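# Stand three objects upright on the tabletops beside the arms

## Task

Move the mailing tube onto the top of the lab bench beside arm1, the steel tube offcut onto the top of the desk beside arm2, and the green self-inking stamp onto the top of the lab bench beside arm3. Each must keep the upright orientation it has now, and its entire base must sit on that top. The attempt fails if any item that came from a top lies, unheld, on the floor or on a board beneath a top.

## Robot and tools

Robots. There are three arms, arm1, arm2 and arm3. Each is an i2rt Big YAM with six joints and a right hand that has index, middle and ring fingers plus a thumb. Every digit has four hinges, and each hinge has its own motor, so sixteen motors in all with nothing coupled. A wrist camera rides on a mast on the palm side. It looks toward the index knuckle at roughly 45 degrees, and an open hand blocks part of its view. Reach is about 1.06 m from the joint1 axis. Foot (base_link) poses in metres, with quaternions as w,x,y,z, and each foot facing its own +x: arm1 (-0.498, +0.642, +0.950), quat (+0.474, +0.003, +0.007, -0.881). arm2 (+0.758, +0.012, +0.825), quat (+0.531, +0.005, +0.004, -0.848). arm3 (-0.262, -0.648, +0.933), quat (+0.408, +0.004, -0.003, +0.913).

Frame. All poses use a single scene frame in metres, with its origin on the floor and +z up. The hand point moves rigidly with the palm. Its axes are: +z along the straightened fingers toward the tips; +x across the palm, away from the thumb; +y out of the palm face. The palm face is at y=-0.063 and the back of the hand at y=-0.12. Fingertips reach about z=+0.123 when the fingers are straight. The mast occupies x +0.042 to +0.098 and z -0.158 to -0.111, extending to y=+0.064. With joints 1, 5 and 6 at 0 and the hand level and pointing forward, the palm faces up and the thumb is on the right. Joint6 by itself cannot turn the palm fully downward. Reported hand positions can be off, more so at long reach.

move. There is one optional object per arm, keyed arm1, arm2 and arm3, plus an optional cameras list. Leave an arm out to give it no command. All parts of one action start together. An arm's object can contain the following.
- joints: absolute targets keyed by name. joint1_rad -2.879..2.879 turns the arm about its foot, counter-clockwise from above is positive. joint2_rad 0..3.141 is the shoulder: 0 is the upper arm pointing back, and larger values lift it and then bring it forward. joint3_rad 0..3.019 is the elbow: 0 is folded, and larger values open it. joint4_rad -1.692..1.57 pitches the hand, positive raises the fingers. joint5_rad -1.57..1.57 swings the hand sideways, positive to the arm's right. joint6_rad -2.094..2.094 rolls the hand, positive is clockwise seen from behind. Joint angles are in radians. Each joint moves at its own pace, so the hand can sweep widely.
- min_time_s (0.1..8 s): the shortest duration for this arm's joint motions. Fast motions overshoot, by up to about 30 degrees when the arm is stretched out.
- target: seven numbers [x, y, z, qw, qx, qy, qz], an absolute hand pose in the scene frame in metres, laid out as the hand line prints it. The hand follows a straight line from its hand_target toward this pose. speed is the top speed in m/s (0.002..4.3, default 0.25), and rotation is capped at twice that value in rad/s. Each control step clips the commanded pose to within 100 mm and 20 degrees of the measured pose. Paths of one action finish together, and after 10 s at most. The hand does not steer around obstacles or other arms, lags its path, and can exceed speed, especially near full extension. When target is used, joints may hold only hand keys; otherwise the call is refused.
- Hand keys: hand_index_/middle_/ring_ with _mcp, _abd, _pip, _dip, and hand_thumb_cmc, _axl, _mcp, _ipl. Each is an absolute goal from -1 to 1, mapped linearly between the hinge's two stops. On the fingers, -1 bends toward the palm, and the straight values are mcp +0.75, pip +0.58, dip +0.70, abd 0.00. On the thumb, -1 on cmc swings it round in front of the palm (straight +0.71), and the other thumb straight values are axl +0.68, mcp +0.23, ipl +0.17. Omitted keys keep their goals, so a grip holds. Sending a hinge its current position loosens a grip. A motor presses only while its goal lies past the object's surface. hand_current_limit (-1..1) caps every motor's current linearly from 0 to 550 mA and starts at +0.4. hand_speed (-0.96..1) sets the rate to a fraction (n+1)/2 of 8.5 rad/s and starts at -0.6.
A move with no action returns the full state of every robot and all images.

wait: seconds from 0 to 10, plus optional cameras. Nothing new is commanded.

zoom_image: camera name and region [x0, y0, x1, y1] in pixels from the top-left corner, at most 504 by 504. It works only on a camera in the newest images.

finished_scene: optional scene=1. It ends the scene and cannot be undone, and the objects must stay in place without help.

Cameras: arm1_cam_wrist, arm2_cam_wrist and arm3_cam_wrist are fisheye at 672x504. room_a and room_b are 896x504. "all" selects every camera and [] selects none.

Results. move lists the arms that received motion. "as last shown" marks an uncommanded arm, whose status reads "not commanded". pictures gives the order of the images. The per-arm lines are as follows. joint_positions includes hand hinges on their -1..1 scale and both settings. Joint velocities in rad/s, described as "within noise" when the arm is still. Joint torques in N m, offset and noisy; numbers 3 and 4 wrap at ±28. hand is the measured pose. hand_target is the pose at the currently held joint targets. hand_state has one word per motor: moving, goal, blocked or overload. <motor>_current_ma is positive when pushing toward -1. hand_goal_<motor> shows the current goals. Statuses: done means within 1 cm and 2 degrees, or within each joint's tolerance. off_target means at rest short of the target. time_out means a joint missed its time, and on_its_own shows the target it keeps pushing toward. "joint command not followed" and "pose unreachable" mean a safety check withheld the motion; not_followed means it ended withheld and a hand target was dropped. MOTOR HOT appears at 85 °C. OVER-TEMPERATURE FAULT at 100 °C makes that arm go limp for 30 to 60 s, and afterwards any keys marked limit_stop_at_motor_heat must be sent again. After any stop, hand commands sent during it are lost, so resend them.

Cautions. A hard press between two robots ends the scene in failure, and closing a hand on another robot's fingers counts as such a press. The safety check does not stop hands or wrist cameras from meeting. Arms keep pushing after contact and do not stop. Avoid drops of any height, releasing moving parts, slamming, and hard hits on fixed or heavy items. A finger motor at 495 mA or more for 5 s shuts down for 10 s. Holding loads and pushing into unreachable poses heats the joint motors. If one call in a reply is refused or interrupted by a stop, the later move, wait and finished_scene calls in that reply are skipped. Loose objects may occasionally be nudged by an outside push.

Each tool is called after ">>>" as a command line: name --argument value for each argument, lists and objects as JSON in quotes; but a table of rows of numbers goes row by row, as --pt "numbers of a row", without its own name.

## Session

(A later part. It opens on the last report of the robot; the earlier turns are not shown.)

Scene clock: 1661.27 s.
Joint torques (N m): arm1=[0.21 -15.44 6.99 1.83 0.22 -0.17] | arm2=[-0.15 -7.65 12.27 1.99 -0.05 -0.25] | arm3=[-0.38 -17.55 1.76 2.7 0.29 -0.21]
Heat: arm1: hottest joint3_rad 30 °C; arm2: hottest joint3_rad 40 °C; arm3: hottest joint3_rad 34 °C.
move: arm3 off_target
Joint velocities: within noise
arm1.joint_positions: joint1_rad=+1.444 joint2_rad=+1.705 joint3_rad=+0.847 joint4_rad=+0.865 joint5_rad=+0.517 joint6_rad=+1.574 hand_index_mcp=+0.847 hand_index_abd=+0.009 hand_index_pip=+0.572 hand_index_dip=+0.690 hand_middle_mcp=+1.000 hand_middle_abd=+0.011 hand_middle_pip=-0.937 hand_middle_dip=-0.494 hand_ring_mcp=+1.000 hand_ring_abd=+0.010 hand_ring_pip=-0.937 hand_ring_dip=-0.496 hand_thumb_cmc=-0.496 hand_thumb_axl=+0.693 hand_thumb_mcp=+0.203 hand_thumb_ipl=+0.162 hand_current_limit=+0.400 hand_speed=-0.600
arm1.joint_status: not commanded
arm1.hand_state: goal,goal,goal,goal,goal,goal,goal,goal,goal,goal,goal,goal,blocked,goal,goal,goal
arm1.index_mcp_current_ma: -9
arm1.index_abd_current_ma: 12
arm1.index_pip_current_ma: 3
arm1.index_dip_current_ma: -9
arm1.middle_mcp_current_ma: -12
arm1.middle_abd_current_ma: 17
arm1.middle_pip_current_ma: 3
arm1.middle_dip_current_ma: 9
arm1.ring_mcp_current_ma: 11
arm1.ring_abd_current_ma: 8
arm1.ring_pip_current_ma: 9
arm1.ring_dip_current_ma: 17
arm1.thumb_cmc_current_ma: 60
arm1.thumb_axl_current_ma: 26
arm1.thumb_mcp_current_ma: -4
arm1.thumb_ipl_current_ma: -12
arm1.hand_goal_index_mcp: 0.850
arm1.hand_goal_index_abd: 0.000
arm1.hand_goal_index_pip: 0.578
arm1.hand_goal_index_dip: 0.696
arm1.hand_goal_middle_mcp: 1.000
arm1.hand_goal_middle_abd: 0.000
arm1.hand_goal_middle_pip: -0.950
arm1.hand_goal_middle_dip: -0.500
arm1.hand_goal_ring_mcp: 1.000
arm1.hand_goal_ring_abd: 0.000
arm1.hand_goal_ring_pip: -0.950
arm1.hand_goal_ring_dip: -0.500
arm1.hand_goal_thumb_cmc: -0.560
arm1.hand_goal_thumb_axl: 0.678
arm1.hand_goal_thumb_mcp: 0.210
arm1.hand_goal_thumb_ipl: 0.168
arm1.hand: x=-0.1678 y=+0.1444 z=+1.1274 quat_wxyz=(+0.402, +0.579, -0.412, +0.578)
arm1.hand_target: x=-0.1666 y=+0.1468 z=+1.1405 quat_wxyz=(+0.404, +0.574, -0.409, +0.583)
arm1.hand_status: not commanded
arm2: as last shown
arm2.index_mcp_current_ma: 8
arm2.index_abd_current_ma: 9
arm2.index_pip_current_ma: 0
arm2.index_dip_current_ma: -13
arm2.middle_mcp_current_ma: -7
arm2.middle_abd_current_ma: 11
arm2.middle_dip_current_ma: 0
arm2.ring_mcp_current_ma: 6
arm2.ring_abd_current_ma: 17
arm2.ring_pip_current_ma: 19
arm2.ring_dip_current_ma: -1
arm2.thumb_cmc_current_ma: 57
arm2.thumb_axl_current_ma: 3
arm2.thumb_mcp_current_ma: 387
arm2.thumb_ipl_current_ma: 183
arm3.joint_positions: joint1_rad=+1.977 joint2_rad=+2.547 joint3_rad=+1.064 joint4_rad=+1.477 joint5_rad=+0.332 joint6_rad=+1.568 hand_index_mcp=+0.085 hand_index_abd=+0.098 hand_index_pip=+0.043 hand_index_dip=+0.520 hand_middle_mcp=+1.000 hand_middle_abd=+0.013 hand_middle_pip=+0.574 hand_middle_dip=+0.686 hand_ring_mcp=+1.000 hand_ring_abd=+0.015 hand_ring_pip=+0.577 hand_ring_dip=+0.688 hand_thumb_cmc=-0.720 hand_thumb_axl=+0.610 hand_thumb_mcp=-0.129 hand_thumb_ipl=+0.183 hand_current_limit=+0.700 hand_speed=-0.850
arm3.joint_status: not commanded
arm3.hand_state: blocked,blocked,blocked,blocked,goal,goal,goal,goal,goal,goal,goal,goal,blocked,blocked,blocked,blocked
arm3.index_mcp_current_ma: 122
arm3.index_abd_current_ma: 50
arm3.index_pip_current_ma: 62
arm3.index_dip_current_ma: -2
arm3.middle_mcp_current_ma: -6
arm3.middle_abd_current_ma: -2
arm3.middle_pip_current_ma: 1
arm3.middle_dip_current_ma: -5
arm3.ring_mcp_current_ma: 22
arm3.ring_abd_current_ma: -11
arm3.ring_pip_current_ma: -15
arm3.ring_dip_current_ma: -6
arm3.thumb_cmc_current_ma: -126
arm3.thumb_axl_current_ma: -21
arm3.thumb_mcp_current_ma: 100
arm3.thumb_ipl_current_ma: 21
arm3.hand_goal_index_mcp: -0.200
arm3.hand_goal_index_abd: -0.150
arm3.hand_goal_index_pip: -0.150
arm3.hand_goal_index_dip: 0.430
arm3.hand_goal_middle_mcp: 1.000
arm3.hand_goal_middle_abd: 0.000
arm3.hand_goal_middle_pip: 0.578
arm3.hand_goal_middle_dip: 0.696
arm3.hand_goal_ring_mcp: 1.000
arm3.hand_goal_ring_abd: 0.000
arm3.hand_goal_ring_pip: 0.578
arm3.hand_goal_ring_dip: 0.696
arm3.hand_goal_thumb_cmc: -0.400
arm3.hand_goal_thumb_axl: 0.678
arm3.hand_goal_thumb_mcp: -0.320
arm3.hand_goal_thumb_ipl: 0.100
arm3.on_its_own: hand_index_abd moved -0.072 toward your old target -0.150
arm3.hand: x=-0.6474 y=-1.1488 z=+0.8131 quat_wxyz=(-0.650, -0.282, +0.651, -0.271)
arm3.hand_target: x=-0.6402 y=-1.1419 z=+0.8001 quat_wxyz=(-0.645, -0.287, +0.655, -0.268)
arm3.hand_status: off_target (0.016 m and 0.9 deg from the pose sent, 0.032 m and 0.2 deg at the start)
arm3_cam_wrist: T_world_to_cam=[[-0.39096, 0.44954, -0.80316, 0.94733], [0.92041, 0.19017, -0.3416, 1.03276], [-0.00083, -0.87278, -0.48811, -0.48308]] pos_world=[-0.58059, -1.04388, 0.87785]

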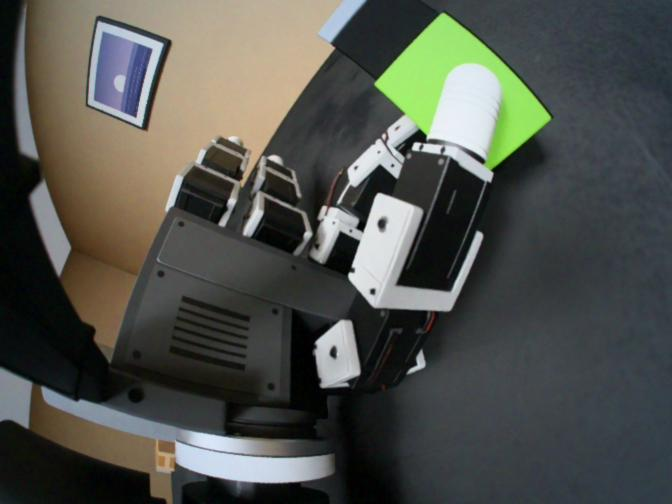

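>>> move --arm3 '{"target": [-0.626, -1.127, 0.800, -0.648, -0.284, 0.652, -0.271], "speed": 0.03, "joints": {"hand_thumb_cmc": -0.2}}' --cameras '["arm3_cam_wrist"]'

>>> zoom_image --camera "arm3_cam_wrist" --region '[330, 0, 570, 240]'

Scene clock: 1666.87 s.
Joint torques (N m): arm1=[0.26 -15.44 6.99 1.84 0.21 -0.17] | arm2=[-0.21 -7.12 12.15 1.94 -0.04 -0.26] | arm3=[-0.21 -16.97 1.32 2.71 0.28 -0.1]
Heat: arm1: hottest joint3_rad 30 °C; arm2: hottest joint3_rad 40 °C; arm3: hottest joint3_rad 34 °C.
move: arm3 off_target
Joint velocities: within noise
arm1, arm2: as last shown
arm1.index_mcp_current_ma: -14
arm1.index_abd_current_ma: 15
arm1.index_pip_current_ma: 8
arm1.index_dip_current_ma: 0
arm1.middle_mcp_current_ma: -5
arm1.middle_abd_current_ma: 9
arm1.middle_dip_current_ma: 4
arm1.ring_mcp_current_ma: 7
arm1.ring_abd_current_ma: 6
arm1.ring_pip_current_ma: 13
arm1.ring_dip_current_ma: 8
arm1.thumb_cmc_current_ma: 62
arm1.thumb_axl_current_ma: 17
arm1.thumb_mcp_current_ma: 4
arm1.thumb_ipl_current_ma: -18
arm2.index_mcp_current_ma: 11
arm2.index_abd_current_ma: 7
arm2.index_pip_current_ma: 5
arm2.index_dip_current_ma: -5
arm2.middle_mcp_current_ma: -3
arm2.middle_abd_current_ma: 10
arm2.middle_pip_current_ma: 4
arm2.middle_dip_current_ma: -9
arm2.ring_mcp_current_ma: 12
arm2.ring_abd_current_ma: 5
arm2.ring_pip_current_ma: 5
arm2.ring_dip_current_ma: 7
arm2.thumb_cmc_current_ma: 48
arm2.thumb_axl_current_ma: 0
arm2.thumb_mcp_current_ma: 390
arm2.thumb_ipl_current_ma: 194
arm3.joint_positions: joint1_rad=+1.990 joint2_rad=+2.550 joint3_rad=+1.016 joint4_rad=+1.543 joint5_rad=+0.346 joint6_rad=+1.558 hand_index_mcp=+0.123 hand_index_abd=-0.114 hand_index_pip=+0.073 hand_index_dip=+0.544 hand_middle_mcp=+1.000 hand_middle_abd=+0.013 hand_middle_pip=+0.574 hand_middle_dip=+0.686 hand_ring_mcp=+1.000 hand_ring_abd=+0.015 hand_ring_pip=+0.577 hand_ring_dip=+0.690 hand_thumb_cmc=-0.357 hand_thumb_axl=+0.607 hand_thumb_mcp=-0.133 hand_thumb_ipl=+0.199 hand_current_limit=+0.700 hand_speed=-0.850
arm3.joint_status: hand_thumb_cmc off_target (ended at -0.357, target -0.200)
arm3.hand_state: blocked,blocked,blocked,blocked,goal,goal,goal,goal,goal,goal,goal,goal,blocked,blocked,blocked,blocked
arm3.index_mcp_current_ma: 149
arm3.index_abd_current_ma: 5
arm3.index_pip_current_ma: 77
arm3.index_dip_current_ma: 17
arm3.middle_mcp_current_ma: -9
arm3.middle_abd_current_ma: 1
arm3.middle_pip_current_ma: -6
arm3.middle_dip_current_ma: -1
arm3.ring_mcp_current_ma: -1
arm3.ring_abd_current_ma: 2
arm3.ring_pip_current_ma: -6
arm3.ring_dip_current_ma: -12
arm3.thumb_cmc_current_ma: -39
arm3.thumb_axl_current_ma: -19
arm3.thumb_mcp_current_ma: 92
arm3.thumb_ipl_current_ma: 40
arm3.hand_goal_index_mcp: -0.200
arm3.hand_goal_index_abd: -0.150
arm3.hand_goal_index_pip: -0.150
arm3.hand_goal_index_dip: 0.430
arm3.hand_goal_middle_mcp: 1.000
arm3.hand_goal_middle_abd: 0.000
arm3.hand_goal_middle_pip: 0.578
arm3.hand_goal_middle_dip: 0.696
arm3.hand_goal_ring_mcp: 1.000
arm3.hand_goal_ring_abd: 0.000
arm3.hand_goal_ring_pip: 0.578
arm3.hand_goal_ring_dip: 0.696
arm3.hand_goal_thumb_cmc: -0.200
arm3.hand_goal_thumb_axl: 0.678
arm3.hand_goal_thumb_mcp: -0.320
arm3.hand_goal_thumb_ipl: 0.100
arm3.on_its_own: hand_index_abd moved -0.213 toward your old target -0.150
arm3.hand: x=-0.6344 y=-1.1336 z=+0.8143 quat_wxyz=(-0.655, -0.281, +0.647, -0.271)
arm3.hand_target: x=-0.6262 y=-1.1268 z=+0.8002 quat_wxyz=(-0.648, -0.284, +0.652, -0.271)
arm3.hand_status: off_target (0.018 m and 1.1 deg from the pose sent, 0.033 m and 0.3 deg at the start)
arm3_cam_wrist: T_world_to_cam=[[-0.4004, 0.44523, -0.8009, 0.93397], [0.9163, 0.18634, -0.3545, 1.02194], [-0.00859, -0.87581, -0.48258, -0.48208]] pos_world=[-0.56658, -1.02848, 0.87766]

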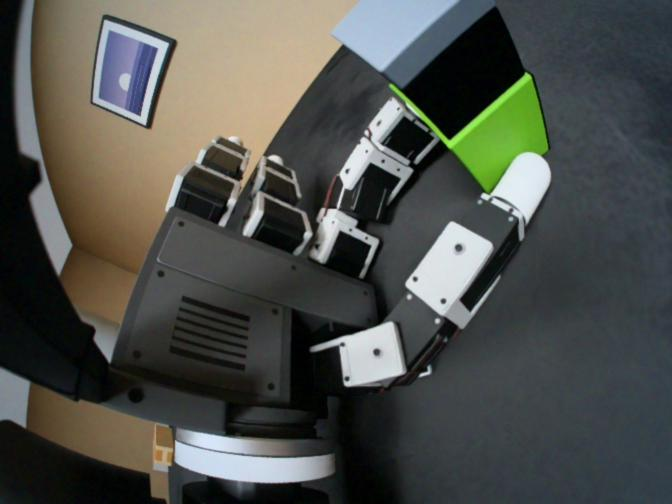

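Scaled by 2.100 from the camera's image (finer frame: 960x720).

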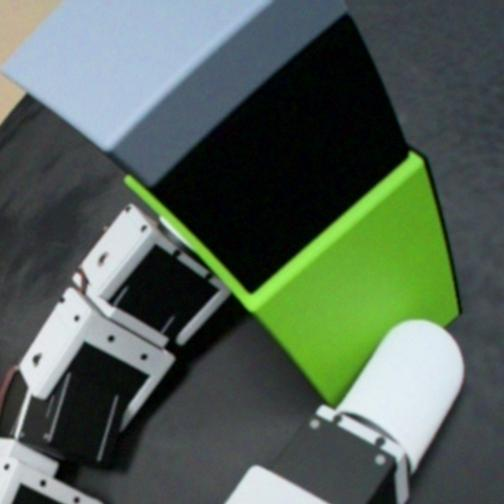

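>>> move --arm3 '{"target": [-0.630, -1.130, 0.812, -0.652, -0.282, 0.649, -0.271], "speed": 0.03, "joints": {"hand_thumb_cmc": -0.46, "hand_index_abd": -0.13}}' --cameras '["arm3_cam_wrist"]'

>>> zoom_image --camera "arm3_cam_wrist" --region '[330, 0, 570, 240]'

Scene clock: 1678.30 s.
Joint torques (N m): arm1=[0.21 -15.44 6.99 1.83 0.21 -0.17] | arm2=[-0.26 -7.18 12.18 1.92 -0.06 -0.24] | arm3=[-0.5 -18.96 1.36 2.25 0.23 -0.15]
Heat: arm1: hottest joint3_rad 30 °C; arm2: hottest joint3_rad 40 °C; arm3: hottest joint3_rad 34 °C.
move: arm3 off_target
Joint velocities: within noise
arm1, arm2: as last shown
arm1.index_mcp_current_ma: -15
arm1.index_abd_current_ma: 16
arm1.index_dip_current_ma: -8
arm1.middle_mcp_current_ma: -11
arm1.middle_abd_current_ma: 23
arm1.middle_pip_current_ma: 5
arm1.middle_dip_current_ma: -2
arm1.ring_abd_current_ma: 18
arm1.ring_pip_current_ma: 11
arm1.ring_dip_current_ma: 15
arm1.thumb_cmc_current_ma: 68
arm1.thumb_axl_current_ma: 24
arm1.thumb_mcp_current_ma: 11
arm1.thumb_ipl_current_ma: -11
arm2.index_mcp_current_ma: 26
arm2.index_abd_current_ma: 5
arm2.index_pip_current_ma: 2
arm2.index_dip_current_ma: -16
arm2.middle_mcp_current_ma: -2
arm2.middle_abd_current_ma: 3
arm2.middle_pip_current_ma: 3
arm2.middle_dip_current_ma: -15
arm2.ring_mcp_current_ma: 1
arm2.ring_abd_current_ma: 15
arm2.ring_pip_current_ma: 15
arm2.ring_dip_current_ma: 4
arm2.thumb_cmc_current_ma: 59
arm2.thumb_axl_current_ma: 4
arm2.thumb_mcp_current_ma: 381
arm2.thumb_ipl_current_ma: 181
arm3.joint_positions: joint1_rad=+1.990 joint2_rad=+2.550 joint3_rad=+1.012 joint4_rad=+1.543 joint5_rad=+0.346 joint6_rad=+1.558 hand_index_mcp=+0.125 hand_index_abd=-0.124 hand_index_pip=+0.074 hand_index_dip=+0.544 hand_middle_mcp=+1.000 hand_middle_abd=+0.013 hand_middle_pip=+0.574 hand_middle_dip=+0.686 hand_ring_mcp=+1.000 hand_ring_abd=+0.015 hand_ring_pip=+0.577 hand_ring_dip=+0.690 hand_thumb_cmc=-0.399 hand_thumb_axl=+0.661 hand_thumb_mcp=-0.132 hand_thumb_ipl=+0.200 hand_current_limit=+0.700 hand_speed=-0.850
arm3.joint_status: hand_thumb_cmc off_target (ended at -0.399, target -0.460); the others done
arm3.hand_state: blocked,goal,blocked,blocked,goal,goal,goal,goal,goal,goal,goal,goal,blocked,goal,blocked,blocked
arm3.index_mcp_current_ma: 139
arm3.index_abd_current_ma: 5
arm3.index_pip_current_ma: 81
arm3.index_dip_current_ma: 18
arm3.middle_mcp_current_ma: -9
arm3.middle_abd_current_ma: 2
arm3.middle_pip_current_ma: -15
arm3.middle_dip_current_ma: 2
arm3.ring_mcp_current_ma: 11
arm3.ring_abd_current_ma: -9
arm3.ring_pip_current_ma: -6
arm3.ring_dip_current_ma: -10
arm3.thumb_cmc_current_ma: 17
arm3.thumb_axl_current_ma: 10
arm3.thumb_mcp_current_ma: 87
arm3.thumb_ipl_current_ma: 20
arm3.hand_goal_index_mcp: -0.200
arm3.hand_goal_index_abd: -0.130
arm3.hand_goal_index_pip: -0.150
arm3.hand_goal_index_dip: 0.430
arm3.hand_goal_middle_mcp: 1.000
arm3.hand_goal_middle_abd: 0.000
arm3.hand_goal_middle_pip: 0.578
arm3.hand_goal_middle_dip: 0.696
arm3.hand_goal_ring_mcp: 1.000
arm3.hand_goal_ring_abd: 0.000
arm3.hand_goal_ring_pip: 0.578
arm3.hand_goal_ring_dip: 0.696
arm3.hand_goal_thumb_cmc: -0.460
arm3.hand_goal_thumb_axl: 0.678
arm3.hand_goal_thumb_mcp: -0.320
arm3.hand_goal_thumb_ipl: 0.100
arm3.hand: x=-0.6338 y=-1.1322 z=+0.8135 quat_wxyz=(-0.654, -0.282, +0.648, -0.270)
arm3.hand_target: x=-0.6301 y=-1.1300 z=+0.8120 quat_wxyz=(-0.652, -0.282, +0.649, -0.271)
arm3.hand_status: done (0.005 m and 0.3 deg from the pose sent, 0.006 m and 0.5 deg at the start)
arm3_cam_wrist: T_world_to_cam=[[-0.39911, 0.44801, -0.8, 0.93611], [0.91687, 0.18749, -0.35242, 1.02079], [-0.0079, -0.87415, -0.48559, -0.47647]] pos_world=[-0.56608, -1.02728, 0.87726]

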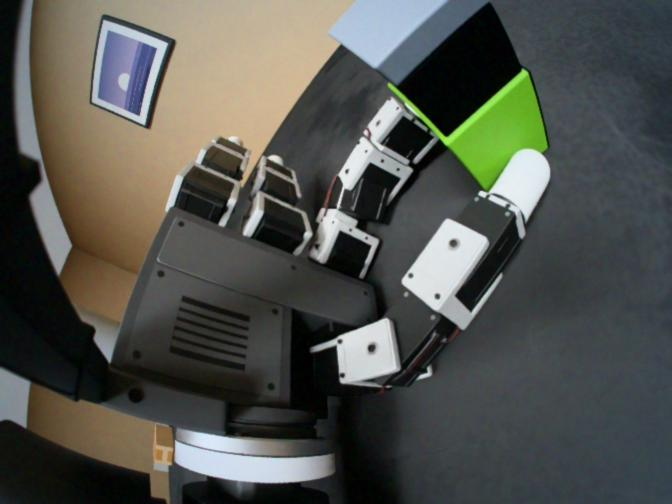

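Scaled by 2.100 from the camera's image (finer frame: 960x720).

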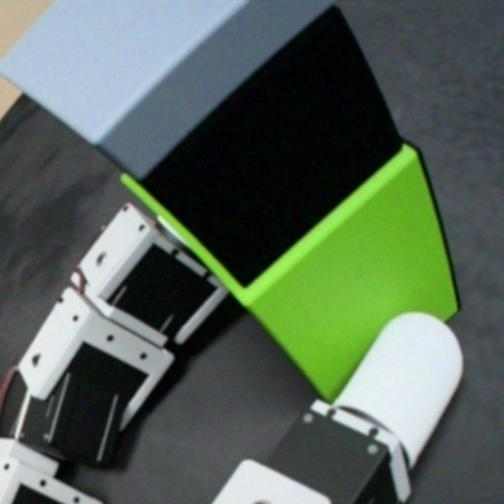

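>>> move --arm3 '{"joints": {"hand_thumb_cmc": -0.62}}' --cameras '["arm3_cam_wrist"]'

>>> zoom_image --camera "arm3_cam_wrist" --region '[330, 0, 570, 240]'

Scene clock: 1680.77 s.
Joint torques (N m): arm1=[0.21 -15.38 7.01 1.84 0.22 -0.17] | arm2=[-0.21 -7.41 12.12 1.99 -0.07 -0.28] | arm3=[-0.56 -18.96 1.39 2.25 0.23 -0.14]
Heat: arm1: hottest joint3_rad 30 °C; arm2: hottest joint3_rad 40 °C; arm3: hottest joint3_rad 34 °C.
move: arm3 off_target
Joint velocities: within noise
arm1, arm2: as last shown
arm1.index_mcp_current_ma: -14
arm1.index_abd_current_ma: 13
arm1.index_dip_current_ma: -5
arm1.middle_mcp_current_ma: -17
arm1.middle_abd_current_ma: 9
arm1.middle_pip_current_ma: 2
arm1.middle_dip_current_ma: -13
arm1.ring_mcp_current_ma: 9
arm1.ring_abd_current_ma: 21
arm1.ring_pip_current_ma: 12
arm1.thumb_cmc_current_ma: 69
arm1.thumb_axl_current_ma: 26
arm1.thumb_mcp_current_ma: -10
arm1.thumb_ipl_current_ma: -10
arm2.index_mcp_current_ma: 7
arm2.index_abd_current_ma: 3
arm2.index_pip_current_ma: -3
arm2.index_dip_current_ma: -2
arm2.middle_abd_current_ma: 12
arm2.middle_pip_current_ma: 9
arm2.middle_dip_current_ma: -7
arm2.ring_mcp_current_ma: 3
arm2.ring_abd_current_ma: 7
arm2.ring_pip_current_ma: 6
arm2.ring_dip_current_ma: 18
arm2.thumb_cmc_current_ma: 48
arm2.thumb_axl_current_ma: 3
arm2.thumb_mcp_current_ma: 391
arm2.thumb_ipl_current_ma: 193
arm3.joint_positions: joint1_rad=+1.990 joint2_rad=+2.550 joint3_rad=+1.012 joint4_rad=+1.543 joint5_rad=+0.346 joint6_rad=+1.558 hand_index_mcp=+0.125 hand_index_abd=-0.129 hand_index_pip=+0.074 hand_index_dip=+0.544 hand_middle_mcp=+1.000 hand_middle_abd=+0.013 hand_middle_pip=+0.574 hand_middle_dip=+0.686 hand_ring_mcp=+1.000 hand_ring_abd=+0.015 hand_ring_pip=+0.577 hand_ring_dip=+0.690 hand_thumb_cmc=-0.427 hand_thumb_axl=+0.700 hand_thumb_mcp=-0.132 hand_thumb_ipl=+0.200 hand_current_limit=+0.700 hand_speed=-0.850
arm3.joint_status: hand_thumb_cmc off_target (ended at -0.427, target -0.620)
arm3.hand_state: blocked,goal,blocked,blocked,goal,goal,goal,goal,goal,goal,goal,goal,blocked,blocked,blocked,blocked
arm3.index_mcp_current_ma: 155
arm3.index_abd_current_ma: 3
arm3.index_pip_current_ma: 77
arm3.index_dip_current_ma: 24
arm3.middle_mcp_current_ma: -5
arm3.middle_abd_current_ma: 0
arm3.middle_pip_current_ma: 6
arm3.middle_dip_current_ma: -2
arm3.ring_mcp_current_ma: -7
arm3.ring_abd_current_ma: 0
arm3.ring_pip_current_ma: -4
arm3.ring_dip_current_ma: -9
arm3.thumb_cmc_current_ma: 65
arm3.thumb_axl_current_ma: 8
arm3.thumb_mcp_current_ma: 96
arm3.thumb_ipl_current_ma: 31
arm3.hand_goal_index_mcp: -0.200
arm3.hand_goal_index_abd: -0.130
arm3.hand_goal_index_pip: -0.150
arm3.hand_goal_index_dip: 0.430
arm3.hand_goal_middle_mcp: 1.000
arm3.hand_goal_middle_abd: 0.000
arm3.hand_goal_middle_pip: 0.578
arm3.hand_goal_middle_dip: 0.696
arm3.hand_goal_ring_mcp: 1.000
arm3.hand_goal_ring_abd: 0.000
arm3.hand_goal_ring_pip: 0.578
arm3.hand_goal_ring_dip: 0.696
arm3.hand_goal_thumb_cmc: -0.620
arm3.hand_goal_thumb_axl: 0.678
arm3.hand_goal_thumb_mcp: -0.320
arm3.hand_goal_thumb_ipl: 0.100
arm3.hand: x=-0.6338 y=-1.1322 z=+0.8135 quat_wxyz=(-0.654, -0.282, +0.648, -0.270)
arm3.hand_target: x=-0.6301 y=-1.1300 z=+0.8120 quat_wxyz=(-0.652, -0.282, +0.649, -0.271)
arm3.hand_status: not commanded
arm3_cam_wrist: T_world_to_cam=[[-0.39911, 0.44801, -0.8, 0.93611], [0.91687, 0.18749, -0.35242, 1.02079], [-0.0079, -0.87415, -0.48559, -0.47647]] pos_world=[-0.56608, -1.02728, 0.87726]

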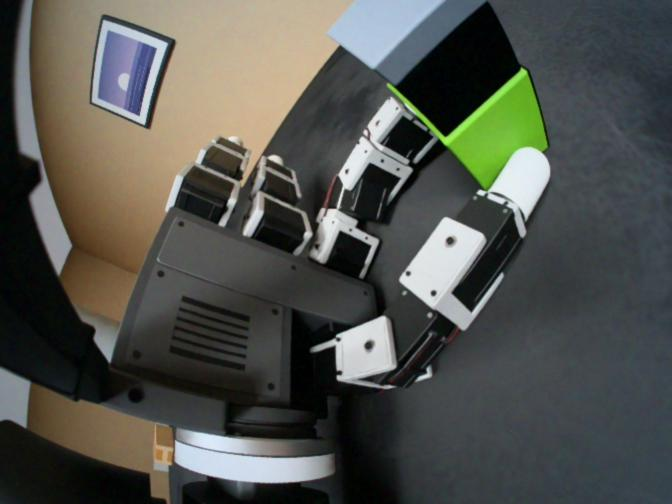

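Scaled by 2.100 from the camera's image (finer frame: 960x720).

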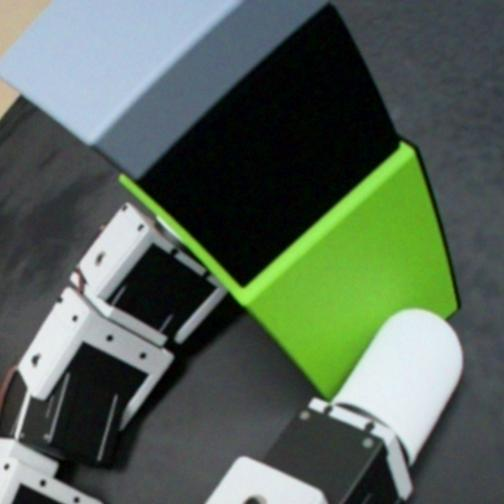

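>>> move --arm3 '{"joints": {"hand_speed": -0.95, "hand_index_mcp": 0.2, "hand_index_pip": 0.08, "hand_index_dip": 0.54, "hand_thumb_mcp": -0.15, "hand_thumb_ipl": 0.19}}' --cameras '["arm3_cam_wrist"]'

>>> zoom_image --camera "arm3_cam_wrist" --region '[330, 0, 570, 240]'

Scene clock: 1694.97 s.
Joint torques (N m): arm1=[0.21 -15.38 7.01 1.83 0.22 -0.17] | arm2=[-0.15 -7.36 12.19 1.96 -0.06 -0.26] | arm3=[-0.62 -18.9 1.36 2.25 0.24 -0.16]
Heat: arm1: hottest joint3_rad 30 °C; arm2: hottest joint3_rad 41 °C; arm3: hottest joint3_rad 33 °C.
move: arm3 done
Joint velocities: within noise
arm1, arm2: as last shown
arm1.index_mcp_current_ma: -21
arm1.index_abd_current_ma: 15
arm1.index_dip_current_ma: -21
arm1.middle_mcp_current_ma: 2
arm1.middle_abd_current_ma: 10
arm1.middle_dip_current_ma: -2
arm1.ring_mcp_current_ma: -1
arm1.ring_abd_current_ma: 13
arm1.ring_pip_current_ma: 10
arm1.ring_dip_current_ma: 6
arm1.thumb_axl_current_ma: 25
arm1.thumb_ipl_current_ma: 2
arm2.index_mcp_current_ma: 12
arm2.index_abd_current_ma: 13
arm2.index_pip_current_ma: 2
arm2.index_dip_current_ma: -3
arm2.middle_mcp_current_ma: 2
arm2.middle_abd_current_ma: 7
arm2.middle_pip_current_ma: 7
arm2.middle_dip_current_ma: -10
arm2.ring_mcp_current_ma: 7
arm2.ring_abd_current_ma: 10
arm2.ring_pip_current_ma: 4
arm2.ring_dip_current_ma: 13
arm2.thumb_cmc_current_ma: 50
arm2.thumb_axl_current_ma: -2
arm2.thumb_mcp_current_ma: 383
arm2.thumb_ipl_current_ma: 183
arm3.joint_positions: joint1_rad=+1.990 joint2_rad=+2.550 joint3_rad=+1.012 joint4_rad=+1.543 joint5_rad=+0.346 joint6_rad=+1.560 hand_index_mcp=+0.191 hand_index_abd=-0.109 hand_index_pip=+0.092 hand_index_dip=+0.556 hand_middle_mcp=+1.000 hand_middle_abd=+0.013 hand_middle_pip=+0.574 hand_middle_dip=+0.686 hand_ring_mcp=+1.000 hand_ring_abd=+0.015 hand_ring_pip=+0.577 hand_ring_dip=+0.690 hand_thumb_cmc=-0.520 hand_thumb_axl=+0.700 hand_thumb_mcp=-0.133 hand_thumb_ipl=+0.208 hand_current_limit=+0.700 hand_speed=-0.950
arm3.joint_status: all done
arm3.hand_state: goal,blocked,goal,goal,goal,goal,goal,goal,goal,goal,goal,goal,blocked,blocked,goal,goal
arm3.index_mcp_current_ma: 0
arm3.index_abd_current_ma: -1
arm3.index_pip_current_ma: 0
arm3.index_dip_current_ma: -18
arm3.middle_mcp_current_ma: -8
arm3.middle_abd_current_ma: -6
arm3.middle_pip_current_ma: -2
arm3.middle_dip_current_ma: -12
arm3.ring_mcp_current_ma: 15
arm3.ring_abd_current_ma: -1
arm3.ring_pip_current_ma: -12
arm3.ring_dip_current_ma: -10
arm3.thumb_cmc_current_ma: 21
arm3.thumb_axl_current_ma: 18
arm3.thumb_mcp_current_ma: 9
arm3.thumb_ipl_current_ma: 7
arm3.hand_goal_index_mcp: 0.200
arm3.hand_goal_index_abd: -0.130
arm3.hand_goal_index_pip: 0.080
arm3.hand_goal_index_dip: 0.540
arm3.hand_goal_middle_mcp: 1.000
arm3.hand_goal_middle_abd: 0.000
arm3.hand_goal_middle_pip: 0.578
arm3.hand_goal_middle_dip: 0.696
arm3.hand_goal_ring_mcp: 1.000
arm3.hand_goal_ring_abd: 0.000
arm3.hand_goal_ring_pip: 0.578
arm3.hand_goal_ring_dip: 0.696
arm3.hand_goal_thumb_cmc: -0.620
arm3.hand_goal_thumb_axl: 0.678
arm3.hand_goal_thumb_mcp: -0.150
arm3.hand_goal_thumb_ipl: 0.190
arm3.on_its_own: hand_thumb_cmc moved -0.093 toward your old target -0.620
arm3.hand: x=-0.6337 y=-1.1322 z=+0.8133 quat_wxyz=(-0.654, -0.282, +0.648, -0.270)
arm3.hand_target: x=-0.6301 y=-1.1300 z=+0.8120 quat_wxyz=(-0.652, -0.282, +0.649, -0.271)
arm3.hand_status: not commanded
arm3_cam_wrist: T_world_to_cam=[[-0.39826, 0.44715, -0.8009, 0.93641], [0.91724, 0.18719, -0.35161, 1.01994], [-0.0073, -0.87465, -0.4847, -0.47749]] pos_world=[-0.56608, -1.02728, 0.87716]

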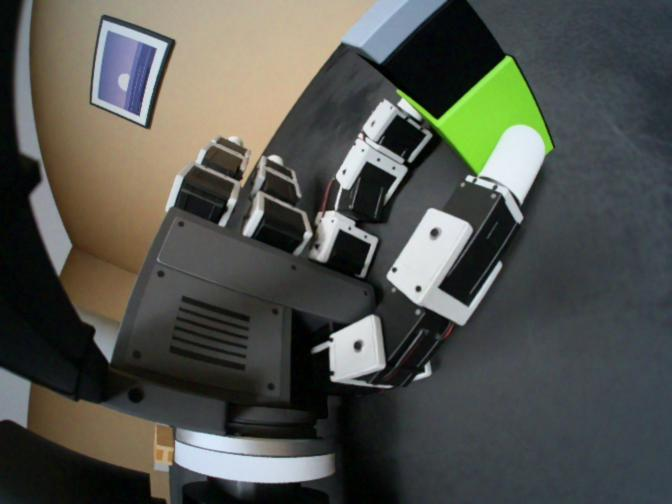

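Scaled by 2.100 from the camera's image (finer frame: 960x720).

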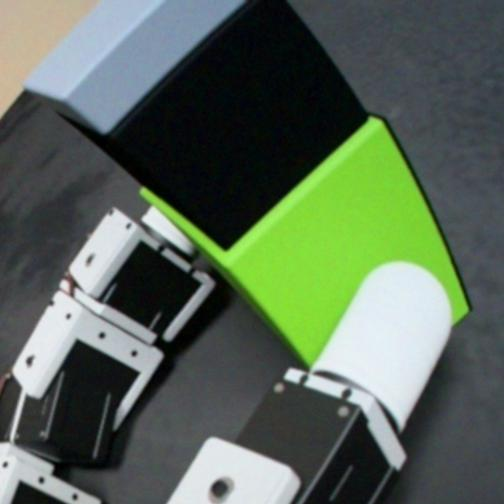

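>>> move --arm3 '{"joints": {"hand_speed": -0.85, "hand_thumb_mcp": 0.0, "hand_index_mcp": 0.25}}'

>>> move --arm3 '{"joints": {"hand_thumb_cmc": -0.50, "hand_index_abd": 0.0, "hand_thumb_ipl": 0.24}}'

>>> move --arm3 '{"joints": {"hand_thumb_mcp": -0.14, "hand_index_mcp": 0.14}}' --cameras '["arm3_cam_wrist"]'

>>> zoom_image --camera "arm3_cam_wrist" --region '[330, 0, 570, 240]'

Scene clock: 1713.90 s.
Joint torques (N m): arm1=[0.21 -15.38 6.99 1.83 0.21 -0.17] | arm2=[-0.26 -7.47 12.25 1.99 -0.05 -0.25] | arm3=[-0.5 -18.9 1.39 2.29 0.23 -0.16]
Heat: arm1: hottest joint3_rad 30 °C; arm2: hottest joint3_rad 41 °C; arm3: hottest joint3_rad 33 °C.
move: arm3 done
Joint velocities: within noise
arm1, arm2: as last shown
arm1.index_mcp_current_ma: -10
arm1.index_abd_current_ma: 4
arm1.index_pip_current_ma: -1
arm1.index_dip_current_ma: -15
arm1.middle_mcp_current_ma: -2
arm1.middle_abd_current_ma: 11
arm1.middle_pip_current_ma: 10
arm1.middle_dip_current_ma: 0
arm1.ring_mcp_current_ma: 7
arm1.ring_abd_current_ma: 16
arm1.ring_pip_current_ma: 22
arm1.ring_dip_current_ma: 16
arm1.thumb_cmc_current_ma: 61
arm1.thumb_axl_current_ma: 19
arm1.thumb_mcp_current_ma: -1
arm1.thumb_ipl_current_ma: -3
arm2.index_mcp_current_ma: 14
arm2.index_abd_current_ma: -7
arm2.index_pip_current_ma: 12
arm2.index_dip_current_ma: -5
arm2.middle_mcp_current_ma: -6
arm2.middle_abd_current_ma: -1
arm2.middle_dip_current_ma: -6
arm2.ring_mcp_current_ma: 2
arm2.ring_abd_current_ma: 23
arm2.ring_pip_current_ma: 13
arm2.thumb_cmc_current_ma: 46
arm2.thumb_axl_current_ma: 8
arm2.thumb_mcp_current_ma: 381
arm2.thumb_ipl_current_ma: 185
arm3.joint_positions: joint1_rad=+1.990 joint2_rad=+2.550 joint3_rad=+1.012 joint4_rad=+1.543 joint5_rad=+0.346 joint6_rad=+1.560 hand_index_mcp=+0.245 hand_index_abd=-0.109 hand_index_pip=+0.092 hand_index_dip=+0.555 hand_middle_mcp=+1.000 hand_middle_abd=+0.013 hand_middle_pip=+0.574 hand_middle_dip=+0.686 hand_ring_mcp=+1.000 hand_ring_abd=+0.015 hand_ring_pip=+0.577 hand_ring_dip=+0.690 hand_thumb_cmc=-0.530 hand_thumb_axl=+0.700 hand_thumb_mcp=-0.011 hand_thumb_ipl=+0.201 hand_current_limit=+0.700 hand_speed=-0.850
arm3.joint_status: all done
arm3.hand_state: goal,blocked,goal,goal,goal,goal,goal,goal,goal,goal,goal,goal,blocked,blocked,goal,goal
arm3.index_mcp_current_ma: 7
arm3.index_abd_current_ma: 3
arm3.index_pip_current_ma: 5
arm3.index_dip_current_ma: 3
arm3.middle_mcp_current_ma: 0
arm3.middle_abd_current_ma: -2
arm3.middle_pip_current_ma: 0
arm3.middle_dip_current_ma: -16
arm3.ring_mcp_current_ma: 11
arm3.ring_abd_current_ma: -8
arm3.ring_pip_current_ma: 10
arm3.ring_dip_current_ma: -34
arm3.thumb_cmc_current_ma: 17
arm3.thumb_axl_current_ma: 17
arm3.thumb_mcp_current_ma: 17
arm3.thumb_ipl_current_ma: 10
arm3.hand_goal_index_mcp: 0.250
arm3.hand_goal_index_abd: -0.130
arm3.hand_goal_index_pip: 0.080
arm3.hand_goal_index_dip: 0.540
arm3.hand_goal_middle_mcp: 1.000
arm3.hand_goal_middle_abd: 0.000
arm3.hand_goal_middle_pip: 0.578
arm3.hand_goal_middle_dip: 0.696
arm3.hand_goal_ring_mcp: 1.000
arm3.hand_goal_ring_abd: 0.000
arm3.hand_goal_ring_pip: 0.578
arm3.hand_goal_ring_dip: 0.696
arm3.hand_goal_thumb_cmc: -0.620
arm3.hand_goal_thumb_axl: 0.678
arm3.hand_goal_thumb_mcp: 0.000
arm3.hand_goal_thumb_ipl: 0.190
arm3.hand: x=-0.6337 y=-1.1322 z=+0.8133 quat_wxyz=(-0.654, -0.282, +0.648, -0.270)
arm3.hand_target: x=-0.6301 y=-1.1300 z=+0.8120 quat_wxyz=(-0.652, -0.282, +0.649, -0.271)
arm3.hand_status: not commanded
pictures: none

Scene clock: 1714.60 s.
Joint torques (N m): arm1=[0.21 -15.44 7.01 1.83 0.21 -0.17] | arm2=[-0.09 -7.36 12.16 1.98 -0.05 -0.25] | arm3=[-0.44 -18.96 1.37 2.29 0.23 -0.16]
Heat: arm1: hottest joint3_rad 30 °C; arm2: hottest joint3_rad 41 °C; arm3: hottest joint3_rad 33 °C.
move: arm3 off_target
Joint velocities: within noise
arm1: as last shown
arm1.index_mcp_current_ma: -15
arm1.index_abd_current_ma: 18
arm1.index_pip_current_ma: 1
arm1.index_dip_current_ma: -16
arm1.middle_mcp_current_ma: -5
arm1.middle_abd_current_ma: 22
arm1.middle_pip_current_ma: 1
arm1.middle_dip_current_ma: 6
arm1.ring_mcp_current_ma: 18
arm1.ring_abd_current_ma: 8
arm1.ring_pip_current_ma: 18
arm1.ring_dip_current_ma: 11
arm1.thumb_cmc_current_ma: 65
arm1.thumb_axl_current_ma: 17
arm1.thumb_mcp_current_ma: -12
arm1.thumb_ipl_current_ma: -2
arm2.joint_positions: joint1_rad=-0.899 joint2_rad=+1.072 joint3_rad=+0.534 joint4_rad=+0.489 joint5_rad=+0.051 joint6_rad=+1.564 hand_index_mcp=+0.623 hand_index_abd=+0.013 hand_index_pip=-0.848 hand_index_dip=+0.691 hand_middle_mcp=+0.896 hand_middle_abd=+0.007 hand_middle_pip=-0.951 hand_middle_dip=-0.508 hand_ring_mcp=+0.758 hand_ring_abd=+0.008 hand_ring_pip=-0.947 hand_ring_dip=-0.498 hand_thumb_cmc=-0.393 hand_thumb_axl=+0.682 hand_thumb_mcp=-0.247 hand_thumb_ipl=-0.362 hand_current_limit=+0.400 hand_speed=-0.600
arm2.joint_status: not commanded
arm2.hand_state: goal,goal,goal,goal,overload,goal,goal,goal,goal,goal,goal,goal,blocked,goal,blocked,blocked
arm2.index_mcp_current_ma: 21
arm2.index_abd_current_ma: 8
arm2.index_pip_current_ma: 6
arm2.index_dip_current_ma: -3
arm2.middle_mcp_current_ma: -11
arm2.middle_abd_current_ma: 3
arm2.middle_pip_current_ma: -2
arm2.middle_dip_current_ma: -18
arm2.ring_mcp_current_ma: 0
arm2.ring_abd_current_ma: 2
arm2.ring_pip_current_ma: 11
arm2.ring_dip_current_ma: 9
arm2.thumb_cmc_current_ma: 54
arm2.thumb_axl_current_ma: 3
arm2.thumb_mcp_current_ma: 382
arm2.thumb_ipl_current_ma: 182
arm2.hand_goal_index_mcp: 0.620
arm2.hand_goal_index_abd: 0.000
arm2.hand_goal_index_pip: -0.850
arm2.hand_goal_index_dip: 0.696
arm2.hand_goal_middle_mcp: 0.754
arm2.hand_goal_middle_abd: 0.000
arm2.hand_goal_middle_pip: -0.950
arm2.hand_goal_middle_dip: -0.500
arm2.hand_goal_ring_mcp: 0.754
arm2.hand_goal_ring_abd: 0.000
arm2.hand_goal_ring_pip: -0.950
arm2.hand_goal_ring_dip: -0.500
arm2.hand_goal_thumb_cmc: -0.430
arm2.hand_goal_thumb_axl: 0.678
arm2.hand_goal_thumb_mcp: -0.500
arm2.hand_goal_thumb_ipl: -0.450
arm2.hand: x=+0.2769 y=-0.0015 z=+1.0885 quat_wxyz=(+0.685, +0.068, -0.723, +0.051)
arm2.hand_target: x=+0.2674 y=-0.0034 z=+1.1157 quat_wxyz=(+0.701, +0.068, -0.708, +0.052)
arm2.hand_status: not commanded
arm3.joint_positions: joint1_rad=+1.990 joint2_rad=+2.550 joint3_rad=+1.012 joint4_rad=+1.543 joint5_rad=+0.346 joint6_rad=+1.560 hand_index_mcp=+0.245 hand_index_abd=+0.009 hand_index_pip=+0.092 hand_index_dip=+0.555 hand_middle_mcp=+1.000 hand_middle_abd=+0.013 hand_middle_pip=+0.574 hand_middle_dip=+0.686 hand_ring_mcp=+1.000 hand_ring_abd=+0.015 hand_ring_pip=+0.577 hand_ring_dip=+0.690 hand_thumb_cmc=-0.470 hand_thumb_axl=+0.700 hand_thumb_mcp=-0.011 hand_thumb_ipl=+0.229 hand_current_limit=+0.700 hand_speed=-0.850
arm3.joint_status: hand_thumb_cmc off_target (ended at -0.470, target -0.500); the others done
arm3.hand_state: goal,goal,goal,goal,goal,goal,goal,goal,goal,goal,goal,goal,blocked,blocked,goal,goal
arm3.index_mcp_current_ma: -1
arm3.index_abd_current_ma: 5
arm3.index_pip_current_ma: -8
arm3.index_dip_current_ma: 6
arm3.middle_mcp_current_ma: -16
arm3.middle_abd_current_ma: 0
arm3.middle_pip_current_ma: -11
arm3.middle_dip_current_ma: -13
arm3.ring_mcp_current_ma: 0
arm3.ring_abd_current_ma: 0
arm3.ring_pip_current_ma: 7
arm3.ring_dip_current_ma: -1
arm3.thumb_cmc_current_ma: 18
arm3.thumb_axl_current_ma: 15
arm3.thumb_mcp_current_ma: 5
arm3.thumb_ipl_current_ma: -8
arm3.hand_goal_index_mcp: 0.250
arm3.hand_goal_index_abd: 0.000
arm3.hand_goal_index_pip: 0.080
arm3.hand_goal_index_dip: 0.540
arm3.hand_goal_middle_mcp: 1.000
arm3.hand_goal_middle_abd: 0.000
arm3.hand_goal_middle_pip: 0.578
arm3.hand_goal_middle_dip: 0.696
arm3.hand_goal_ring_mcp: 1.000
arm3.hand_goal_ring_abd: 0.000
arm3.hand_goal_ring_pip: 0.578
arm3.hand_goal_ring_dip: 0.696
arm3.hand_goal_thumb_cmc: -0.500
arm3.hand_goal_thumb_axl: 0.678
arm3.hand_goal_thumb_mcp: 0.000
arm3.hand_goal_thumb_ipl: 0.240
arm3.hand: x=-0.6337 y=-1.1322 z=+0.8133 quat_wxyz=(-0.654, -0.282, +0.648, -0.270)
arm3.hand_target: x=-0.6301 y=-1.1300 z=+0.8120 quat_wxyz=(-0.652, -0.282, +0.649, -0.271)
arm3.hand_status: not commanded
pictures: none

Scene clock: 1715.37 s.
Joint torques (N m): arm1=[0.26 -15.44 6.99 1.83 0.21 -0.17] | arm2=[-0.09 -7.12 12.15 1.98 -0.07 -0.27] | arm3=[-0.38 -18.96 1.37 2.28 0.24 -0.17]
Heat: arm1: hottest joint3_rad 30 °C; arm2: hottest joint3_rad 41 °C; arm3: hottest joint3_rad 33 °C.
move: arm3 done
Joint velocities: within noise
arm1, arm2: as last shown
arm1.index_mcp_current_ma: -10
arm1.index_abd_current_ma: 9
arm1.index_pip_current_ma: 6
arm1.index_dip_current_ma: -2
arm1.middle_mcp_current_ma: -15
arm1.middle_abd_current_ma: 8
arm1.middle_pip_current_ma: 6
arm1.middle_dip_current_ma: -1
arm1.ring_mcp_current_ma: -5
arm1.ring_abd_current_ma: 11
arm1.ring_pip_current_ma: 15
arm1.ring_dip_current_ma: 5
arm1.thumb_cmc_current_ma: 67
arm1.thumb_mcp_current_ma: 4
arm1.thumb_ipl_current_ma: -9
arm2.index_mcp_current_ma: 18
arm2.index_abd_current_ma: 7
arm2.index_dip_current_ma: -7
arm2.middle_mcp_current_ma: -2
arm2.middle_abd_current_ma: 1
arm2.middle_pip_current_ma: 6
arm2.ring_mcp_current_ma: 3
arm2.ring_abd_current_ma: 7
arm2.ring_pip_current_ma: -1
arm2.ring_dip_current_ma: 14
arm2.thumb_cmc_current_ma: 66
arm2.thumb_axl_current_ma: 12
arm2.thumb_mcp_current_ma: 378
arm2.thumb_ipl_current_ma: 195
arm3.joint_positions: joint1_rad=+1.990 joint2_rad=+2.550 joint3_rad=+1.012 joint4_rad=+1.543 joint5_rad=+0.346 joint6_rad=+1.560 hand_index_mcp=+0.151 hand_index_abd=+0.009 hand_index_pip=+0.092 hand_index_dip=+0.555 hand_middle_mcp=+1.000 hand_middle_abd=+0.013 hand_middle_pip=+0.574 hand_middle_dip=+0.686 hand_ring_mcp=+1.000 hand_ring_abd=+0.015 hand_ring_pip=+0.577 hand_ring_dip=+0.690 hand_thumb_cmc=-0.470 hand_thumb_axl=+0.700 hand_thumb_mcp=-0.130 hand_thumb_ipl=+0.231 hand_current_limit=+0.700 hand_speed=-0.850
arm3.joint_status: all done
arm3.hand_state: goal,goal,goal,goal,goal,goal,goal,goal,goal,goal,goal,goal,blocked,blocked,goal,goal
arm3.index_mcp_current_ma: 1
arm3.index_abd_current_ma: 6
arm3.index_pip_current_ma: 7
arm3.index_dip_current_ma: -14
arm3.middle_mcp_current_ma: 4
arm3.middle_abd_current_ma: 3
arm3.middle_pip_current_ma: -6
arm3.middle_dip_current_ma: -7
arm3.ring_mcp_current_ma: 8
arm3.ring_abd_current_ma: -5
arm3.ring_pip_current_ma: -2
arm3.ring_dip_current_ma: 7
arm3.thumb_cmc_current_ma: 19
arm3.thumb_axl_current_ma: 5
arm3.thumb_mcp_current_ma: 8
arm3.thumb_ipl_current_ma: 8
arm3.hand_goal_index_mcp: 0.140
arm3.hand_goal_index_abd: 0.000
arm3.hand_goal_index_pip: 0.080
arm3.hand_goal_index_dip: 0.540
arm3.hand_goal_middle_mcp: 1.000
arm3.hand_goal_middle_abd: 0.000
arm3.hand_goal_middle_pip: 0.578
arm3.hand_goal_middle_dip: 0.696
arm3.hand_goal_ring_mcp: 1.000
arm3.hand_goal_ring_abd: 0.000
arm3.hand_goal_ring_pip: 0.578
arm3.hand_goal_ring_dip: 0.696
arm3.hand_goal_thumb_cmc: -0.500
arm3.hand_goal_thumb_axl: 0.678
arm3.hand_goal_thumb_mcp: -0.140
arm3.hand_goal_thumb_ipl: 0.240
arm3.hand: x=-0.6337 y=-1.1322 z=+0.8133 quat_wxyz=(-0.654, -0.282, +0.648, -0.270)
arm3.hand_target: x=-0.6301 y=-1.1300 z=+0.8120 quat_wxyz=(-0.652, -0.282, +0.649, -0.271)
arm3.hand_status: not commanded
arm3_cam_wrist: T_world_to_cam=[[-0.39826, 0.44715, -0.8009, 0.93641], [0.91724, 0.18719, -0.35161, 1.01994], [-0.0073, -0.87465, -0.4847, -0.47749]] pos_world=[-0.56608, -1.02728, 0.87716]

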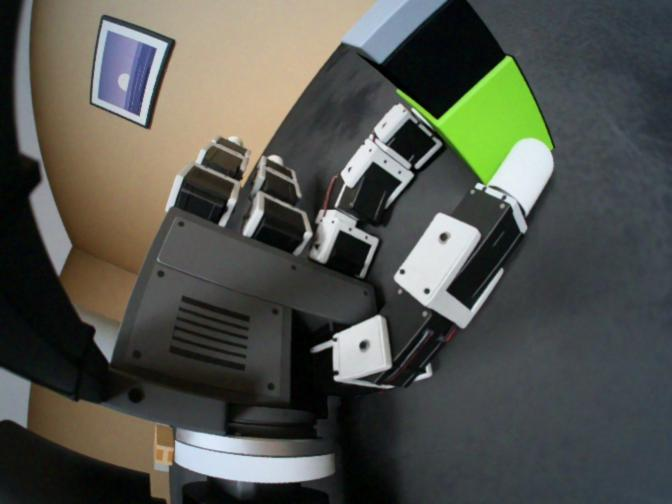

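Scaled by 2.100 from the camera's image (finer frame: 960x720).

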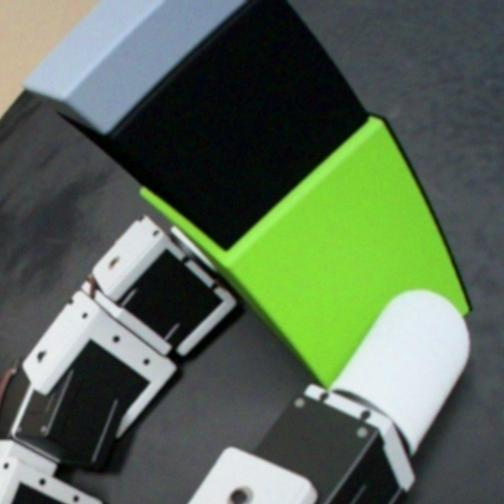

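>>> move --arm3 '{"joints": {"hand_thumb_mcp": -0.25, "hand_index_mcp": 0.0}}'

>>> move --arm3 '{"joints": {"hand_thumb_mcp": -0.42, "hand_index_mcp": -0.28, "hand_index_pip": -0.1, "hand_index_dip": 0.45, "hand_thumb_ipl": 0.14}}' --cameras '["arm3_cam_wrist"]'

>>> zoom_image --camera "arm3_cam_wrist" --region '[330, 0, 570, 240]'

Scene clock: 1719.07 s.
Joint torques (N m): arm1=[0.21 -15.44 6.99 1.83 0.22 -0.17] | arm2=[-0.15 -7.41 12.16 2.02 -0.04 -0.26] | arm3=[-0.5 -19.02 1.37 2.26 0.23 -0.16]
Heat: arm1: hottest joint3_rad 30 °C; arm2: hottest joint3_rad 41 °C; arm3: hottest joint3_rad 33 °C.
move: arm3 off_target
Joint velocities: within noise
arm1.joint_positions: joint1_rad=+1.444 joint2_rad=+1.705 joint3_rad=+0.847 joint4_rad=+0.865 joint5_rad=+0.517 joint6_rad=+1.574 hand_index_mcp=+0.847 hand_index_abd=+0.009 hand_index_pip=+0.572 hand_index_dip=+0.690 hand_middle_mcp=+1.000 hand_middle_abd=+0.011 hand_middle_pip=-0.937 hand_middle_dip=-0.494 hand_ring_mcp=+1.000 hand_ring_abd=+0.010 hand_ring_pip=-0.937 hand_ring_dip=-0.496 hand_thumb_cmc=-0.496 hand_thumb_axl=+0.693 hand_thumb_mcp=+0.203 hand_thumb_ipl=+0.162 hand_current_limit=+0.400 hand_speed=-0.600
arm1.joint_status: not commanded
arm1.hand_state: goal,goal,goal,goal,goal,goal,goal,goal,goal,goal,goal,goal,blocked,goal,goal,goal
arm1.index_mcp_current_ma: -8
arm1.index_abd_current_ma: 18
arm1.index_pip_current_ma: -12
arm1.index_dip_current_ma: -13
arm1.middle_mcp_current_ma: -5
arm1.middle_abd_current_ma: 20
arm1.middle_pip_current_ma: 5
arm1.middle_dip_current_ma: 3
arm1.ring_mcp_current_ma: 3
arm1.ring_abd_current_ma: 20
arm1.ring_pip_current_ma: 6
arm1.ring_dip_current_ma: 4
arm1.thumb_cmc_current_ma: 64
arm1.thumb_axl_current_ma: 20
arm1.thumb_mcp_current_ma: 3
arm1.thumb_ipl_current_ma: -22
arm1.hand_goal_index_mcp: 0.850
arm1.hand_goal_index_abd: 0.000
arm1.hand_goal_index_pip: 0.578
arm1.hand_goal_index_dip: 0.696
arm1.hand_goal_middle_mcp: 1.000
arm1.hand_goal_middle_abd: 0.000
arm1.hand_goal_middle_pip: -0.950
arm1.hand_goal_middle_dip: -0.500
arm1.hand_goal_ring_mcp: 1.000
arm1.hand_goal_ring_abd: 0.000
arm1.hand_goal_ring_pip: -0.950
arm1.hand_goal_ring_dip: -0.500
arm1.hand_goal_thumb_cmc: -0.560
arm1.hand_goal_thumb_axl: 0.678
arm1.hand_goal_thumb_mcp: 0.210
arm1.hand_goal_thumb_ipl: 0.168
arm1.hand: x=-0.1678 y=+0.1444 z=+1.1274 quat_wxyz=(+0.402, +0.579, -0.412, +0.578)
arm1.hand_target: x=-0.1666 y=+0.1468 z=+1.1405 quat_wxyz=(+0.404, +0.574, -0.409, +0.583)
arm1.hand_status: not commanded
arm2: as last shown
arm2.index_abd_current_ma: 13
arm2.index_pip_current_ma: 4
arm2.index_dip_current_ma: -13
arm2.middle_mcp_current_ma: -14
arm2.middle_abd_current_ma: 5
arm2.middle_pip_current_ma: 3
arm2.middle_dip_current_ma: -14
arm2.ring_mcp_current_ma: -13
arm2.ring_abd_current_ma: 5
arm2.ring_pip_current_ma: 1
arm2.ring_dip_current_ma: 12
arm2.thumb_cmc_current_ma: 51
arm2.thumb_axl_current_ma: -17
arm2.thumb_mcp_current_ma: 379
arm2.thumb_ipl_current_ma: 198
arm3.joint_positions: joint1_rad=+1.990 joint2_rad=+2.550 joint3_rad=+1.012 joint4_rad=+1.543 joint5_rad=+0.346 joint6_rad=+1.560 hand_index_mcp=+0.128 hand_index_abd=+0.009 hand_index_pip=+0.104 hand_index_dip=+0.555 hand_middle_mcp=+1.000 hand_middle_abd=+0.013 hand_middle_pip=+0.574 hand_middle_dip=+0.686 hand_ring_mcp=+1.000 hand_ring_abd=+0.015 hand_ring_pip=+0.577 hand_ring_dip=+0.690 hand_thumb_cmc=-0.470 hand_thumb_axl=+0.700 hand_thumb_mcp=-0.161 hand_thumb_ipl=+0.249 hand_current_limit=+0.700 hand_speed=-0.850
arm3.joint_status: hand_index_mcp off_target (ended at +0.128, target +0.000); hand_thumb_mcp off_target (ended at -0.161, target -0.250)
arm3.hand_state: blocked,goal,blocked,goal,goal,goal,goal,goal,goal,goal,goal,goal,blocked,blocked,blocked,goal
arm3.index_mcp_current_ma: 40
arm3.index_abd_current_ma: 0
arm3.index_pip_current_ma: -12
arm3.index_dip_current_ma: -3
arm3.middle_mcp_current_ma: -3
arm3.middle_abd_current_ma: -7
arm3.middle_pip_current_ma: -1
arm3.middle_dip_current_ma: -14
arm3.ring_mcp_current_ma: 14
arm3.ring_abd_current_ma: -13
arm3.ring_pip_current_ma: -10
arm3.ring_dip_current_ma: 5
arm3.thumb_cmc_current_ma: -6
arm3.thumb_axl_current_ma: -5
arm3.thumb_mcp_current_ma: 43
arm3.thumb_ipl_current_ma: 10
arm3.hand_goal_index_mcp: 0.000
arm3.hand_goal_index_abd: 0.000
arm3.hand_goal_index_pip: 0.080
arm3.hand_goal_index_dip: 0.540
arm3.hand_goal_middle_mcp: 1.000
arm3.hand_goal_middle_abd: 0.000
arm3.hand_goal_middle_pip: 0.578
arm3.hand_goal_middle_dip: 0.696
arm3.hand_goal_ring_mcp: 1.000
arm3.hand_goal_ring_abd: 0.000
arm3.hand_goal_ring_pip: 0.578
arm3.hand_goal_ring_dip: 0.696
arm3.hand_goal_thumb_cmc: -0.500
arm3.hand_goal_thumb_axl: 0.678
arm3.hand_goal_thumb_mcp: -0.250
arm3.hand_goal_thumb_ipl: 0.240
arm3.hand: x=-0.6337 y=-1.1322 z=+0.8133 quat_wxyz=(-0.654, -0.282, +0.648, -0.270)
arm3.hand_target: x=-0.6301 y=-1.1300 z=+0.8120 quat_wxyz=(-0.652, -0.282, +0.649, -0.271)
arm3.hand_status: not commanded
pictures: none

Scene clock: 1720.00 s.
Joint torques (N m): arm1=[0.21 -15.44 6.99 1.83 0.22 -0.16] | arm2=[-0.38 -7.41 12.14 2.03 -0.05 -0.26] | arm3=[-0.5 -19.14 1.33 2.29 0.23 -0.16]
Heat: arm1: hottest joint3_rad 30 °C; arm2: hottest joint3_rad 41 °C; arm3: hottest joint3_rad 33 °C.
move: arm3 off_target
Joint velocities: within noise
arm1, arm2: as last shown
arm1.index_mcp_current_ma: -11
arm1.index_abd_current_ma: 6
arm1.index_pip_current_ma: 10
arm1.index_dip_current_ma: -18
arm1.middle_mcp_current_ma: -9
arm1.middle_abd_current_ma: 26
arm1.middle_pip_current_ma: 0
arm1.middle_dip_current_ma: 0
arm1.ring_mcp_current_ma: 11
arm1.ring_abd_current_ma: 11
arm1.ring_pip_current_ma: 12
arm1.ring_dip_current_ma: 11
arm1.thumb_cmc_current_ma: 73
arm1.thumb_axl_current_ma: 25
arm1.thumb_mcp_current_ma: -2
arm1.thumb_ipl_current_ma: -5
arm2.index_mcp_current_ma: 13
arm2.index_abd_current_ma: 5
arm2.index_pip_current_ma: 10
arm2.middle_mcp_current_ma: 7
arm2.middle_abd_current_ma: 13
arm2.middle_pip_current_ma: 7
arm2.middle_dip_current_ma: -9
arm2.ring_mcp_current_ma: -4
arm2.ring_abd_current_ma: 19
arm2.ring_pip_current_ma: -2
arm2.ring_dip_current_ma: 3
arm2.thumb_cmc_current_ma: 52
arm2.thumb_axl_current_ma: -1
arm2.thumb_mcp_current_ma: 373
arm2.thumb_ipl_current_ma: 200
arm3.joint_positions: joint1_rad=+1.990 joint2_rad=+2.550 joint3_rad=+1.012 joint4_rad=+1.543 joint5_rad=+0.346 joint6_rad=+1.560 hand_index_mcp=+0.129 hand_index_abd=+0.009 hand_index_pip=+0.105 hand_index_dip=+0.551 hand_middle_mcp=+1.000 hand_middle_abd=+0.013 hand_middle_pip=+0.574 hand_middle_dip=+0.686 hand_ring_mcp=+1.000 hand_ring_abd=+0.015 hand_ring_pip=+0.577 hand_ring_dip=+0.690 hand_thumb_cmc=-0.470 hand_thumb_axl=+0.700 hand_thumb_mcp=-0.164 hand_thumb_ipl=+0.249 hand_current_limit=+0.700 hand_speed=-0.850
arm3.joint_status: hand_index_mcp off_target (ended at +0.129, target -0.280); hand_index_pip off_target (ended at +0.105, target -0.100); hand_index_dip off_target (ended at +0.551, target +0.450); hand_thumb_mcp off_target (ended at -0.164, target -0.420); hand_thumb_ipl off_target (ended at +0.249, target +0.140)
arm3.hand_state: blocked,goal,blocked,blocked,goal,goal,goal,goal,goal,goal,goal,goal,blocked,blocked,blocked,blocked
arm3.index_mcp_current_ma: 216
arm3.index_abd_current_ma: -9
arm3.index_pip_current_ma: 70
arm3.index_dip_current_ma: 13
arm3.middle_mcp_current_ma: -3
arm3.middle_abd_current_ma: 9
arm3.middle_pip_current_ma: -9
arm3.middle_dip_current_ma: 6
arm3.ring_mcp_current_ma: 16
arm3.ring_abd_current_ma: 0
arm3.ring_pip_current_ma: -12
arm3.ring_dip_current_ma: 9
arm3.thumb_cmc_current_ma: 11
arm3.thumb_axl_current_ma: 7
arm3.thumb_mcp_current_ma: 147
arm3.thumb_ipl_current_ma: 40
arm3.hand_goal_index_mcp: -0.280
arm3.hand_goal_index_abd: 0.000
arm3.hand_goal_index_pip: -0.100
arm3.hand_goal_index_dip: 0.450
arm3.hand_goal_middle_mcp: 1.000
arm3.hand_goal_middle_abd: 0.000
arm3.hand_goal_middle_pip: 0.578
arm3.hand_goal_middle_dip: 0.696
arm3.hand_goal_ring_mcp: 1.000
arm3.hand_goal_ring_abd: 0.000
arm3.hand_goal_ring_pip: 0.578
arm3.hand_goal_ring_dip: 0.696
arm3.hand_goal_thumb_cmc: -0.500
arm3.hand_goal_thumb_axl: 0.678
arm3.hand_goal_thumb_mcp: -0.420
arm3.hand_goal_thumb_ipl: 0.140
arm3.hand: x=-0.6337 y=-1.1322 z=+0.8133 quat_wxyz=(-0.654, -0.282, +0.648, -0.270)
arm3.hand_target: x=-0.6301 y=-1.1300 z=+0.8120 quat_wxyz=(-0.652, -0.282, +0.649, -0.271)
arm3.hand_status: not commanded
arm3_cam_wrist: T_world_to_cam=[[-0.39826, 0.44715, -0.8009, 0.93641], [0.91724, 0.18719, -0.35161, 1.01994], [-0.0073, -0.87465, -0.4847, -0.47749]] pos_world=[-0.56608, -1.02728, 0.87716]

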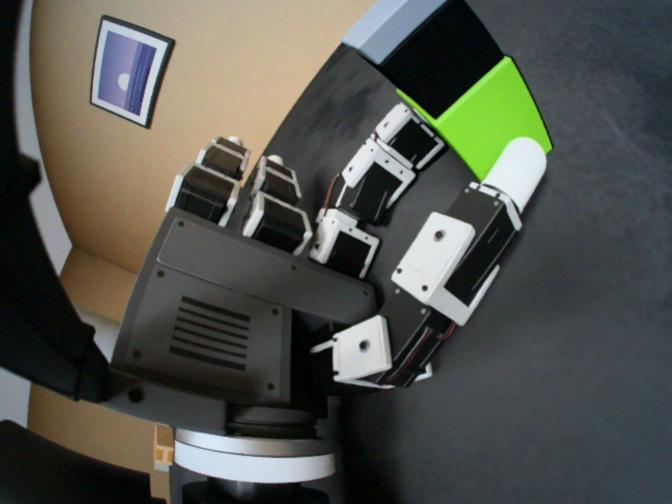

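Scaled by 2.100 from the camera's image (finer frame: 960x720).

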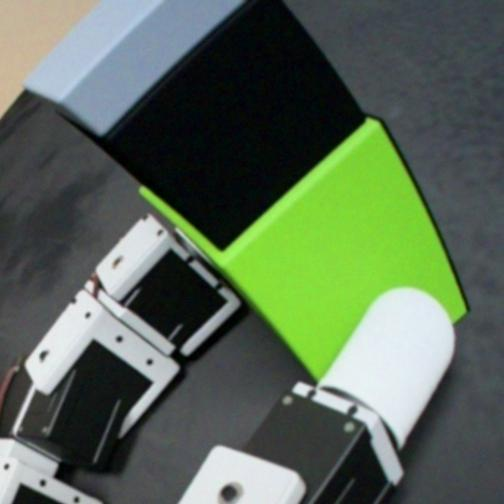

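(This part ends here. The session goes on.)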